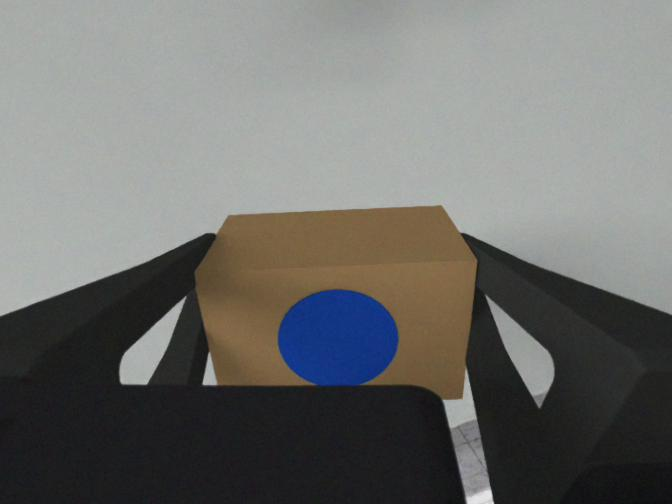

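{"method": "move", "body": {
  "arm2": {"target": [-0.021, -0.927, 1.025, 0.0841, 0.2612, 0.9613, -0.0229], "speed": 0.1},
  "cameras": []
}}

{"method": "move", "body": {
  "arm2": {"target": [-0.021, -0.927, 1.01, 0.0841, 0.2612, 0.9613, -0.0229], "speed": 0.05},
  "cameras": []
}}

{"method": "move", "body": {
  "arm2": {"target": [-0.021, -0.927, 1.00, 0.0841, 0.2612, 0.9613, -0.0229], "speed": 0.05},
  "cameras": []
}}

{"method": "move", "body": {
  "arm2": {"target": [-0.021, -0.927, 0.99, 0.0841, 0.2612, 0.9613, -0.0229], "speed": 0.05},
  "cameras": []
}}

Scene clock: 629.47 s.
Joint torques (N m): arm1=[-1.26 6.3 7.98 1.28 -0.01 -0.05] | arm2=[1.26 -23.12 10.65 1.77 0.13 0.18] | arm3=[0.56 3.6 7.01 2.28 -0.04 -0.08] | arm4=[0.73 -3.25 10.17 0.59 0.17 0.13]
Motor temperatures (°C): arm1=[21 25 33 23 21 21 21] | arm2=[23 26 34 23 22 20 24] | arm3=[24 24 27 24 24 23 23] | arm4=[22 23 39 22 24 21 25]
Heat: arm1: hottest joint3_rad 33 °C; arm2: hottest joint3_rad 34 °C; arm3: hottest joint3_rad 27 °C; arm4: hottest joint3_rad 39 °C.
move: arm2 off_target
Joint velocities: within noise
arm1, arm4: as last shown
arm2.joint_positions: joint1_rad=+0.921 joint2_rad=+2.212 joint3_rad=+2.142 joint4_rad=-1.297 joint5_rad=+0.001 joint6_rad=-0.010 gripper_m=+0.06922
arm2.joint_status: not commanded
arm2.hand: x=-0.0238 y=-0.9286 z=+1.0536 quat_wxyz=(-0.098, -0.257, -0.961, +0.026) (m; scene frame)
arm2.hand_target: x=-0.0220 y=-0.9266 z=+1.0255 quat_wxyz=(-0.084, -0.261, -0.961, +0.023) (m; scene frame)
arm2.hand_status: off_target (0.029 m and 1.7 deg from the pose sent, 0.059 m and 1.0 deg at the start)
arm3.joint_positions: joint1_rad=-1.439 joint2_rad=+0.527 joint3_rad=+1.402 joint4_rad=-1.263 joint5_rad=-0.003 joint6_rad=-0.013 gripper_m=+0.09402
arm3.joint_status: not commanded
arm3.hand: x=+0.4491 y=-1.3259 z=+1.4468 quat_wxyz=(-0.006, -0.831, -0.007, +0.557) (m; scene frame)
arm3.hand_target: x=+0.4462 y=-1.3239 z=+1.4486 quat_wxyz=(-0.003, -0.828, -0.004, +0.561) (m; scene frame)
arm3.hand_status: not commanded
pictures: none
No camera images: "cameras" was empty.

Scene clock: 630.43 s.
Joint torques (N m): arm1=[-0.91 6.36 8.16 1.17 -0.03 -0.08] | arm2=[1.14 -22.65 10.24 1.78 0.13 0.18] | arm3=[0.62 3.55 6.98 2.32 -0.04 -0.09] | arm4=[1.32 -3.6 10.13 0.68 0.15 0.12]
Motor temperatures (°C): arm1=[21 25 33 23 21 21 21] | arm2=[23 26 34 23 22 20 24] | arm3=[24 24 27 24 24 23 23] | arm4=[22 23 39 22 24 21 25]
Heat: arm1: hottest joint3_rad 33 °C; arm2: hottest joint3_rad 34 °C; arm3: hottest joint3_rad 27 °C; arm4: hottest joint3_rad 39 °C.
move: arm2 off_target
Joint velocities: within noise
arm1, arm3, arm4: as last shown
arm2.joint_positions: joint1_rad=+0.921 joint2_rad=+2.213 joint3_rad=+2.117 joint4_rad=-1.262 joint5_rad=+0.001 joint6_rad=-0.010 gripper_m=+0.06922
arm2.joint_status: not commanded
arm2.hand: x=-0.0222 y=-0.9295 z=+1.0443 quat_wxyz=(-0.103, -0.257, -0.961, +0.027) (m; scene frame)
arm2.hand_target: x=-0.0222 y=-0.9265 z=+1.0106 quat_wxyz=(-0.084, -0.261, -0.961, +0.023) (m; scene frame)
arm2.hand_status: off_target (0.034 m and 2.3 deg from the pose sent, 0.044 m and 1.7 deg at the start)
pictures: none
No camera images: "cameras" was empty.

Scene clock: 631.40 s.
Joint torques (N m): arm1=[-1.73 5.77 8.01 1.18 0 -0.02] | arm2=[1.03 -22.77 10.24 1.8 0.12 0.18] | arm3=[0.56 3.66 6.99 2.26 -0.04 -0.1] | arm4=[1.26 -3.25 10.06 0.66 0.14 0.15]
Motor temperatures (°C): arm1=[21 25 33 23 21 21 21] | arm2=[23 26 34 23 22 20 24] | arm3=[24 24 27 24 24 23 23] | arm4=[22 23 39 22 24 21 25]
Heat: arm1: hottest joint3_rad 33 °C; arm2: hottest joint3_rad 34 °C; arm3: hottest joint3_rad 27 °C; arm4: hottest joint3_rad 39 °C.
move: arm2 off_target
Joint velocities: within noise
arm1, arm3, arm4: as last shown
arm2.joint_positions: joint1_rad=+0.921 joint2_rad=+2.218 joint3_rad=+2.100 joint4_rad=-1.240 joint5_rad=+0.001 joint6_rad=-0.010 gripper_m=+0.06922
arm2.joint_status: not commanded
arm2.hand: x=-0.0217 y=-0.9297 z=+1.0344 quat_wxyz=(-0.103, -0.257, -0.961, +0.027) (m; scene frame)
arm2.hand_target: x=-0.0222 y=-0.9264 z=+1.0006 quat_wxyz=(-0.084, -0.261, -0.961, +0.023) (m; scene frame)
arm2.hand_status: off_target (0.034 m and 2.3 deg from the pose sent, 0.044 m and 2.2 deg at the start)
pictures: none
No camera images: "cameras" was empty.

Scene clock: 632.37 s.
Joint torques (N m): arm1=[-1.44 6.18 7.95 1.05 -0.01 -0.01] | arm2=[1.14 -22.89 10.15 1.77 0.12 0.18] | arm3=[0.44 3.66 6.95 2.28 -0.03 -0.08] | arm4=[0.38 -2.96 10.1 0.77 0.15 0.12]
Motor temperatures (°C): arm1=[21 25 33 23 21 21 21] | arm2=[23 26 34 23 22 20 24] | arm3=[24 24 27 24 24 23 23] | arm4=[22 23 39 22 24 21 25]
Heat: arm1: hottest joint3_rad 33 °C; arm2: hottest joint3_rad 34 °C; arm3: hottest joint3_rad 27 °C; arm4: hottest joint3_rad 39 °C.
move: arm2 off_target
Joint velocities: within noise
arm1, arm3, arm4: as last shown
arm2.joint_positions: joint1_rad=+0.921 joint2_rad=+2.224 joint3_rad=+2.084 joint4_rad=-1.217 joint5_rad=+0.001 joint6_rad=-0.010 gripper_m=+0.06922
arm2.joint_status: not commanded
arm2.hand: x=-0.0213 y=-0.9300 z=+1.0243 quat_wxyz=(-0.103, -0.257, -0.961, +0.027) (m; scene frame)
arm2.hand_target: x=-0.0222 y=-0.9264 z=+0.9905 quat_wxyz=(-0.084, -0.261, -0.961, +0.023) (m; scene frame)
arm2.hand_status: off_target (0.034 m and 2.3 deg from the pose sent, 0.044 m and 2.3 deg at the start)
pictures: none
No camera images: "cameras" was empty.

{"method": "move", "body": {
  "arm2": {"target": [-0.021, -0.927, 0.98, 0.0841, 0.2612, 0.9613, -0.0229], "speed": 0.05},
  "cameras": []
}}

{"method": "move", "body": {
  "arm2": {"target": [-0.021, -0.927, 0.97, 0.0841, 0.2612, 0.9613, -0.0229], "speed": 0.05},
  "cameras": []
}}

{"method": "move", "body": {
  "arm2": {"target": [-0.021, -0.927, 0.96, 0.0841, 0.2612, 0.9613, -0.0229], "speed": 0.05},
  "cameras": ["arm2_cam_wrist"]
}}

Scene clock: 639.80 s.
Joint torques (N m): arm1=[-0.97 5.77 8.13 1.32 -0.02 -0.05] | arm2=[0.97 -22.48 9.16 2.26 0.11 0.18] | arm3=[0.5 3.6 6.94 2.28 -0.03 -0.08] | arm4=[0.56 -3.31 10.17 0.76 0.15 0.11]
Motor temperatures (°C): arm1=[21 25 33 23 21 21 21] | arm2=[23 27 33 23 22 20 24] | arm3=[24 24 27 24 24 23 23] | arm4=[22 23 40 22 24 21 25]
Heat: arm1: hottest joint3_rad 33 °C; arm2: hottest joint3_rad 33 °C; arm3: hottest joint3_rad 27 °C; arm4: hottest joint3_rad 40 °C.
move: arm2 off_target
Joint velocities: within noise
arm1.joint_positions: joint1_rad=+1.493 joint2_rad=+0.531 joint3_rad=+1.398 joint4_rad=-1.590 joint5_rad=+0.001 joint6_rad=+0.007 gripper_m=+0.09303
arm1.joint_status: not commanded
arm1.hand: x=-0.7968 y=+1.3781 z=+1.4259 quat_wxyz=(-0.002, +0.908, -0.007, -0.418) (m; scene frame)
arm1.hand_target: x=-0.7946 y=+1.3767 z=+1.4251 quat_wxyz=(-0.002, +0.910, +0.000, -0.415) (m; scene frame)
arm1.hand_status: not commanded
arm2.joint_positions: joint1_rad=+0.921 joint2_rad=+2.224 joint3_rad=+2.079 joint4_rad=-1.207 joint5_rad=+0.002 joint6_rad=-0.010 gripper_m=+0.06922
arm2.joint_status: not commanded
arm2.hand: x=-0.0204 y=-0.9306 z=+1.0227 quat_wxyz=(-0.106, -0.257, -0.960, +0.028) (m; scene frame)
arm2.hand_target: x=-0.0228 y=-0.9261 z=+0.9810 quat_wxyz=(-0.084, -0.261, -0.961, +0.023) (m; scene frame)
arm2.hand_status: off_target (0.043 m and 2.6 deg from the pose sent, 0.044 m and 2.3 deg at the start)
arm3, arm4: as last shown
pictures: none
No camera images: "cameras" was empty.

Scene clock: 640.77 s.
Joint torques (N m): arm1=[-1.08 5.66 7.98 1.25 -0.03 -0.05] | arm2=[1.08 -22.01 8.17 2.67 0.07 0.18] | arm3=[0.5 3.66 6.95 2.32 -0.03 -0.09] | arm4=[1.2 -3.19 10.15 0.62 0.13 0.13]
Motor temperatures (°C): arm1=[21 25 33 23 21 21 21] | arm2=[23 27 33 23 22 20 24] | arm3=[24 24 27 24 24 23 23] | arm4=[22 23 40 22 24 21 25]
Heat: arm1: hottest joint3_rad 33 °C; arm2: hottest joint3_rad 33 °C; arm3: hottest joint3_rad 27 °C; arm4: hottest joint3_rad 40 °C.
move: arm2 off_target
Joint velocities: within noise
arm1, arm3, arm4: as last shown
arm2.joint_positions: joint1_rad=+0.921 joint2_rad=+2.224 joint3_rad=+2.074 joint4_rad=-1.195 joint5_rad=+0.002 joint6_rad=-0.010 gripper_m=+0.06922
arm2.joint_status: not commanded
arm2.hand: x=-0.0193 y=-0.9314 z=+1.0212 quat_wxyz=(-0.109, -0.257, -0.960, +0.030) (m; scene frame)
arm2.hand_target: x=-0.0235 y=-0.9257 z=+0.9713 quat_wxyz=(-0.084, -0.261, -0.961, +0.023) (m; scene frame)
arm2.hand_status: off_target (0.051 m and 3.0 deg from the pose sent, 0.053 m and 2.6 deg at the start)
pictures: none
No camera images: "cameras" was empty.

Scene clock: 641.73 s.
Joint torques (N m): arm1=[-1.08 6.12 8.09 1.4 -0.01 -0.01] | arm2=[1.03 -21.07 7.83 2.82 0.07 0.18] | arm3=[0.56 3.55 6.99 2.29 -0.04 -0.09] | arm4=[0.97 -3.08 10.06 0.68 0.14 0.12]
Motor temperatures (°C): arm1=[21 25 33 23 21 21 21] | arm2=[23 27 33 23 22 20 24] | arm3=[24 24 27 24 24 23 23] | arm4=[22 23 40 22 24 21 25]
Heat: arm1: hottest joint3_rad 33 °C; arm2: hottest joint3_rad 33 °C; arm3: hottest joint3_rad 27 °C; arm4: hottest joint3_rad 40 °C.
move: arm2 off_target
Joint velocities: within noise
arm1, arm3: as last shown
arm2.joint_positions: joint1_rad=+0.921 joint2_rad=+2.218 joint3_rad=+2.060 joint4_rad=-1.176 joint5_rad=+0.003 joint6_rad=-0.010 gripper_m=+0.06922
arm2.joint_status: not commanded
arm2.hand: x=-0.0188 y=-0.9317 z=+1.0210 quat_wxyz=(-0.114, -0.257, -0.959, +0.031) (m; scene frame)
arm2.hand_target: x=-0.0245 y=-0.9252 z=+0.9620 quat_wxyz=(-0.084, -0.261, -0.961, +0.023) (m; scene frame)
arm2.hand_status: off_target (0.061 m and 3.6 deg from the pose sent, 0.062 m and 3.0 deg at the start)
arm4.joint_positions: joint1_rad=-0.002 joint2_rad=+0.808 joint3_rad=+0.899 joint4_rad=-0.953 joint5_rad=-0.001 joint6_rad=-0.009 gripper_m=+0.09293
arm4.joint_status: not commanded
arm4.hand: x=+0.6306 y=+0.8275 z=+1.1769 quat_wxyz=(-0.236, +0.684, -0.643, -0.252) (m; scene frame)
arm4.hand_target: x=+0.6300 y=+0.8280 z=+1.1779 quat_wxyz=(-0.232, +0.683, -0.646, -0.249) (m; scene frame)
arm4.hand_status: not commanded
pictures: arm2_cam_wrist
Images, in order (width x height): arm2_cam_wrist 672x504.

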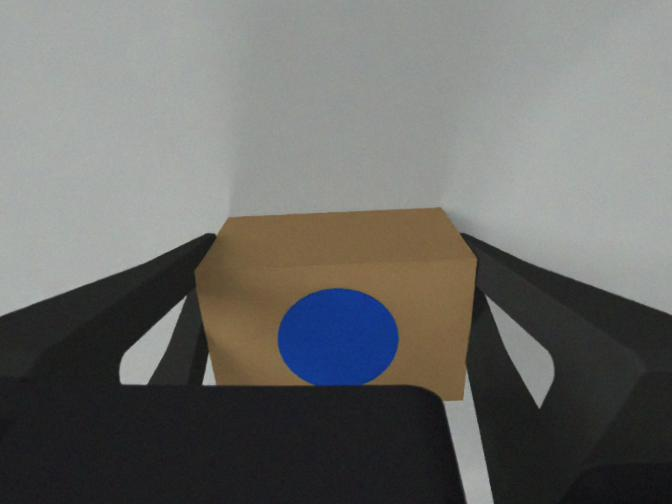

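{"method": "move", "body": {
  "arm2": {"target": [-0.021, -0.93, 1.01, 0.0841, 0.2612, 0.9613, -0.0229], "speed": 0.15},
  "cameras": []
}}

{"method": "move", "body": {
  "arm2": {"joints": {"gripper_m": 0.093}},
  "cameras": ["arm2_cam_wrist"]
}}

{"method": "move", "body": {
  "arm2": {"target": [-0.021, -0.927, 1.09, 0.0841, 0.2612, 0.9613, -0.0229], "speed": 0.15},
  "cameras": ["arm2_cam_wrist"]
}}

{"method": "move", "body": {
  "arm2": {"target": [-0.28, -0.775, 1.10, 0.0841, 0.2612, 0.9613, -0.0229], "speed": 0.3},
  "arm3": {"joints": {"joint1_rad": -1.99, "joint2_rad": 0.815, "joint3_rad": 0.908, "joint4_rad": -0.965, "joint5_rad": 0, "joint6_rad": 0, "gripper_m": 0.093}},
  "cameras": ["arm3_cam_wrist"]
}}

Scene clock: 651.47 s.
Joint torques (N m): arm1=[-1.03 5.77 8.12 1.29 -0.01 -0.07] | arm2=[0.79 -22.24 15.2 0.31 0.02 0.14] | arm3=[0.62 3.72 6.98 2.26 -0.04 -0.09] | arm4=[1.2 -2.73 10.09 0.69 0.12 0.14]
Motor temperatures (°C): arm1=[21 25 33 23 21 21 21] | arm2=[23 27 32 23 22 20 24] | arm3=[24 24 27 24 24 23 23] | arm4=[22 22 40 22 24 21 25]
Heat: arm1: hottest joint3_rad 33 °C; arm2: hottest joint3_rad 32 °C; arm3: hottest joint3_rad 27 °C; arm4: hottest joint3_rad 40 °C.
move: arm2 off_target
Joint velocities: within noise
arm1, arm3: as last shown
arm2.joint_positions: joint1_rad=+0.921 joint2_rad=+2.214 joint3_rad=+2.065 joint4_rad=-1.229 joint5_rad=+0.003 joint6_rad=-0.010 gripper_m=+0.06922
arm2.joint_status: not commanded
arm2.hand: x=-0.0283 y=-0.9261 z=+1.0231 quat_wxyz=(-0.093, -0.257, -0.961, +0.025) (m; scene frame)
arm2.hand_target: x=-0.0217 y=-0.9297 z=+1.0100 quat_wxyz=(-0.085, -0.261, -0.961, +0.023) (m; scene frame)
arm2.hand_status: off_target (0.016 m and 1.2 deg from the pose sent, 0.011 m and 3.6 deg at the start)
arm4.joint_positions: joint1_rad=-0.002 joint2_rad=+0.808 joint3_rad=+0.899 joint4_rad=-0.953 joint5_rad=-0.002 joint6_rad=-0.009 gripper_m=+0.09293
arm4.joint_status: not commanded
arm4.hand: x=+0.6305 y=+0.8275 z=+1.1769 quat_wxyz=(-0.236, +0.684, -0.643, -0.252) (m; scene frame)
arm4.hand_target: x=+0.6299 y=+0.8280 z=+1.1779 quat_wxyz=(-0.232, +0.683, -0.646, -0.249) (m; scene frame)
arm4.hand_status: not commanded
pictures: none
No camera images: "cameras" was empty.

Scene clock: 651.97 s.
Joint torques (N m): arm1=[-1.61 5.83 8.24 1.35 -0.03 -0.02] | arm2=[0.79 -22.42 15.15 0.61 0.03 0.15] | arm3=[0.38 3.66 6.99 2.29 -0.03 -0.09] | arm4=[1.08 -3.02 10.11 0.5 0.15 0.1]
Motor temperatures (°C): arm1=[21 25 33 23 21 21 21] | arm2=[23 27 33 23 22 20 24] | arm3=[24 24 27 24 24 23 23] | arm4=[22 22 40 22 24 21 25]
Heat: arm1: hottest joint3_rad 33 °C; arm2: hottest joint3_rad 33 °C; arm3: hottest joint3_rad 27 °C; arm4: hottest joint3_rad 40 °C.
move: arm2 done
Joint velocities: within noise
arm1: as last shown
arm2.joint_positions: joint1_rad=+0.921 joint2_rad=+2.216 joint3_rad=+2.065 joint4_rad=-1.235 joint5_rad=+0.003 joint6_rad=-0.010 gripper_m=+0.09292
arm2.joint_status: all done
arm2.hand: x=-0.0297 y=-0.9253 z=+1.0215 quat_wxyz=(-0.089, -0.258, -0.962, +0.024) (m; scene frame)
arm2.hand_target: x=-0.0217 y=-0.9297 z=+1.0099 quat_wxyz=(-0.085, -0.261, -0.961, +0.023) (m; scene frame)
arm2.hand_status: not commanded
arm3.joint_positions: joint1_rad=-1.439 joint2_rad=+0.527 joint3_rad=+1.402 joint4_rad=-1.263 joint5_rad=-0.003 joint6_rad=-0.013 gripper_m=+0.09402
arm3.joint_status: not commanded
arm3.hand: x=+0.4491 y=-1.3259 z=+1.4468 quat_wxyz=(-0.006, -0.831, -0.007, +0.557) (m; scene frame)
arm3.hand_target: x=+0.4462 y=-1.3239 z=+1.4486 quat_wxyz=(-0.003, -0.828, -0.004, +0.561) (m; scene frame)
arm3.hand_status: not commanded
arm4.joint_positions: joint1_rad=-0.002 joint2_rad=+0.808 joint3_rad=+0.899 joint4_rad=-0.953 joint5_rad=-0.001 joint6_rad=-0.009 gripper_m=+0.09293
arm4.joint_status: not commanded
arm4.hand: x=+0.6306 y=+0.8275 z=+1.1769 quat_wxyz=(-0.236, +0.684, -0.643, -0.252) (m; scene frame)
arm4.hand_target: x=+0.6300 y=+0.8280 z=+1.1779 quat_wxyz=(-0.232, +0.683, -0.646, -0.249) (m; scene frame)
arm4.hand_status: not commanded
pictures: arm2_cam_wrist
Images, in order (width x height): arm2_cam_wrist 672x504.

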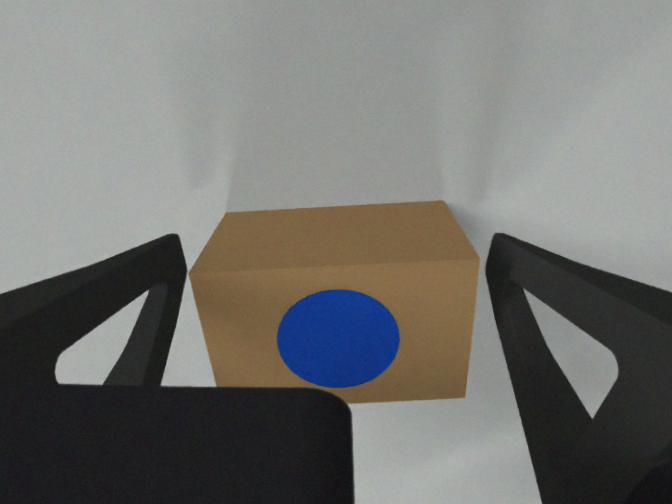

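Scene clock: 653.17 s.
Joint torques (N m): arm1=[-1.03 5.48 8.09 1.16 -0.03 -0.03] | arm2=[1.14 -24.59 15.68 0.54 0.04 0.19] | arm3=[0.67 3.84 6.98 2.28 -0.04 -0.08] | arm4=[0.91 -3.55 10.1 0.61 0.14 0.13]
Motor temperatures (°C): arm1=[21 25 33 23 21 21 21] | arm2=[23 27 33 23 22 20 24] | arm3=[24 24 27 24 24 23 23] | arm4=[22 22 40 22 24 21 25]
Heat: arm1: hottest joint3_rad 33 °C; arm2: hottest joint3_rad 33 °C; arm3: hottest joint3_rad 27 °C; arm4: hottest joint3_rad 40 °C.
move: arm2 off_target
Joint velocities: within noise
arm1, arm3, arm4: as last shown
arm2.joint_positions: joint1_rad=+0.921 joint2_rad=+2.216 joint3_rad=+2.235 joint4_rad=-1.430 joint5_rad=+0.003 joint6_rad=-0.010 gripper_m=+0.09292
arm2.joint_status: not commanded
arm2.hand: x=-0.0314 y=-0.9246 z=+1.0851 quat_wxyz=(-0.077, -0.258, -0.963, +0.021) (m; scene frame)
arm2.hand_target: x=-0.0215 y=-0.9268 z=+1.0900 quat_wxyz=(-0.085, -0.261, -0.961, +0.023) (m; scene frame)
arm2.hand_status: off_target (0.012 m and 0.9 deg from the pose sent, 0.069 m and 0.8 deg at the start)
pictures: arm2_cam_wrist
Images, in order (width x height): arm2_cam_wrist 672x504.

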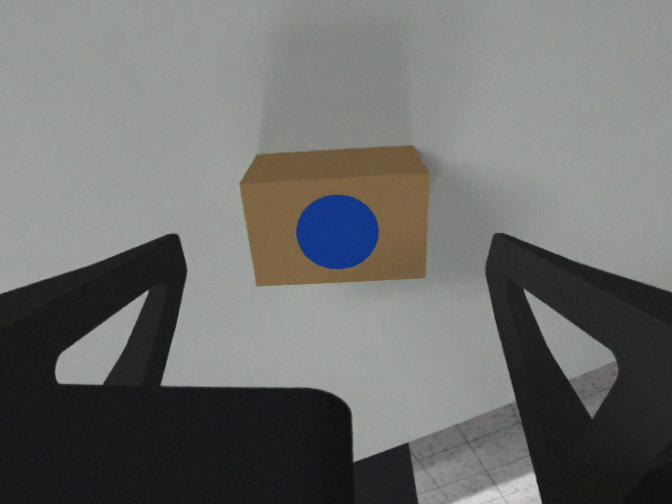

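Scene clock: 654.77 s.
Joint torques (N m): arm1=[-0.56 5.6 8.08 1.37 0.01 -0.06] | arm2=[1.26 -12.34 10.22 1.66 0.08 0.19] | arm3=[0.73 -3.66 10.41 1.74 0.03 0.02] | arm4=[0.97 -3.02 10.29 0.72 0.16 0.16]
Motor temperatures (°C): arm1=[21 25 32 23 21 21 21] | arm2=[23 27 33 23 22 20 24] | arm3=[24 24 27 24 24 23 23] | arm4=[22 22 40 22 24 21 25]
Heat: arm1: hottest joint3_rad 32 °C; arm2: hottest joint3_rad 33 °C; arm3: hottest joint3_rad 27 °C; arm4: hottest joint3_rad 40 °C.
move: arm2 done; arm3 done
Joint velocities: within noise
arm1: as last shown
arm2.joint_positions: joint1_rad=+0.921 joint2_rad=+1.392 joint3_rad=+1.140 joint4_rad=-1.142 joint5_rad=+0.003 joint6_rad=-0.010 gripper_m=+0.09292
arm2.joint_status: not commanded
arm2.hand: x=-0.2817 y=-0.7771 z=+1.1060 quat_wxyz=(-0.085, -0.258, -0.962, +0.023) (m; scene frame)
arm2.hand_target: x=-0.2801 y=-0.7750 z=+1.1001 quat_wxyz=(-0.084, -0.261, -0.961, +0.023) (m; scene frame)
arm2.hand_status: done (0.007 m and 0.4 deg from the pose sent, 0.290 m and 0.9 deg at the start)
arm3.joint_positions: joint1_rad=-1.983 joint2_rad=+0.812 joint3_rad=+0.897 joint4_rad=-0.979 joint5_rad=-0.001 joint6_rad=-0.007 gripper_m=+0.09306
arm3.joint_status: all done
arm3.hand: x=+0.3534 y=-1.1520 z=+1.1574 quat_wxyz=(+0.082, -0.912, +0.247, +0.318) (m; scene frame)
arm3.hand_target: x=+0.3506 y=-1.1472 z=+1.1645 quat_wxyz=(+0.085, -0.906, +0.253, +0.328) (m; scene frame)
arm3.hand_status: not commanded
arm4.joint_positions: joint1_rad=-0.002 joint2_rad=+0.808 joint3_rad=+0.899 joint4_rad=-0.953 joint5_rad=-0.002 joint6_rad=-0.009 gripper_m=+0.09293
arm4.joint_status: not commanded
arm4.hand: x=+0.6305 y=+0.8275 z=+1.1769 quat_wxyz=(-0.236, +0.684, -0.643, -0.252) (m; scene frame)
arm4.hand_target: x=+0.6299 y=+0.8280 z=+1.1779 quat_wxyz=(-0.232, +0.683, -0.646, -0.249) (m; scene frame)
arm4.hand_status: not commanded
pictures: arm3_cam_wrist
Images, in order (width x height): arm3_cam_wrist 672x504.

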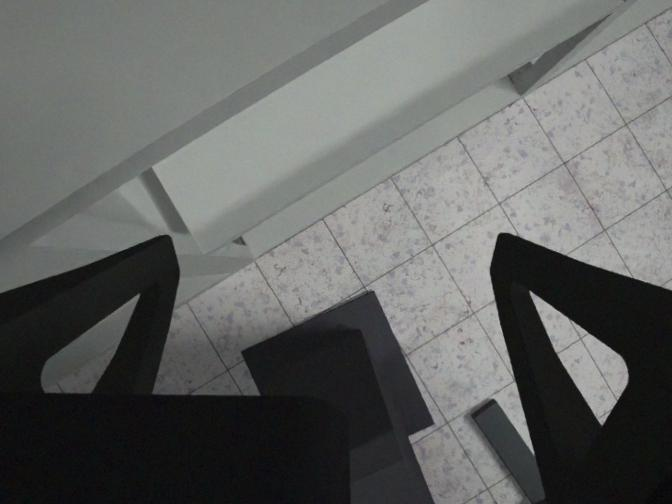

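{"method": "move", "body": {
  "arm2": {"joints": {"joint2_rad": 0.7, "joint3_rad": 0.855, "joint4_rad": -1.30}},
  "arm3": {"target": [0.040, -0.967, 1.105, 0.0908, -0.9060, 0.2496, 0.3297], "speed": 0.3},
  "cameras": ["arm3_cam_wrist"]
}}

Scene clock: 667.73 s.
Joint torques (N m): arm1=[-1.61 5.89 7.84 1.29 0.01 -0.06] | arm2=[1.2 -2.32 10.93 1.32 0.07 0.21] | arm3=[1.73 -20.72 13.81 0.88 0.13 0] | arm4=[1.08 -3.31 10.04 0.7 0.12 0.14]
Motor temperatures (°C): arm1=[21 25 32 23 21 21 21] | arm2=[23 27 33 23 22 20 23] | arm3=[24 24 29 24 24 23 23] | arm4=[22 22 40 22 24 21 25]
Heat: arm1: hottest joint3_rad 32 °C; arm2: hottest joint3_rad 33 °C; arm3: hottest joint3_rad 29 °C; arm4: hottest joint3_rad 40 °C.
move: arm2 done; arm3 off_target
Joint velocities: within noise
arm1, arm4: as last shown
arm2.joint_positions: joint1_rad=+0.921 joint2_rad=+0.697 joint3_rad=+0.865 joint4_rad=-1.291 joint5_rad=+0.003 joint6_rad=-0.010 gripper_m=+0.09292
arm2.joint_status: all done
arm2.hand: x=-0.4338 y=-0.6879 z=+1.1960 quat_wxyz=(-0.214, -0.253, -0.942, +0.059) (m; scene frame)
arm2.hand_target: x=-0.4357 y=-0.6851 z=+1.1895 quat_wxyz=(-0.204, -0.257, -0.943, +0.055) (m; scene frame)
arm2.hand_status: not commanded
arm3.joint_positions: joint1_rad=-1.983 joint2_rad=+1.792 joint3_rad=+1.589 joint4_rad=-0.713 joint5_rad=+0.010 joint6_rad=-0.006 gripper_m=+0.09306
arm3.joint_status: not commanded
arm3.hand: x=+0.0530 y=-0.9738 z=+1.0748 quat_wxyz=(+0.084, -0.915, +0.250, +0.306) (m; scene frame)
arm3.hand_target: x=+0.0414 y=-0.9679 z=+1.1050 quat_wxyz=(+0.091, -0.906, +0.250, +0.330) (m; scene frame)
arm3.hand_status: off_target (0.034 m and 3.0 deg from the pose sent, 0.368 m and 1.8 deg at the start)
pictures: arm3_cam_wrist
Images, in order (width x height): arm3_cam_wrist 672x504.

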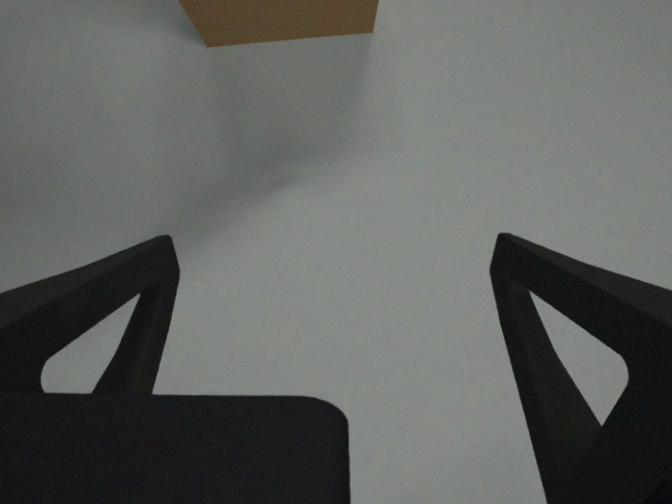

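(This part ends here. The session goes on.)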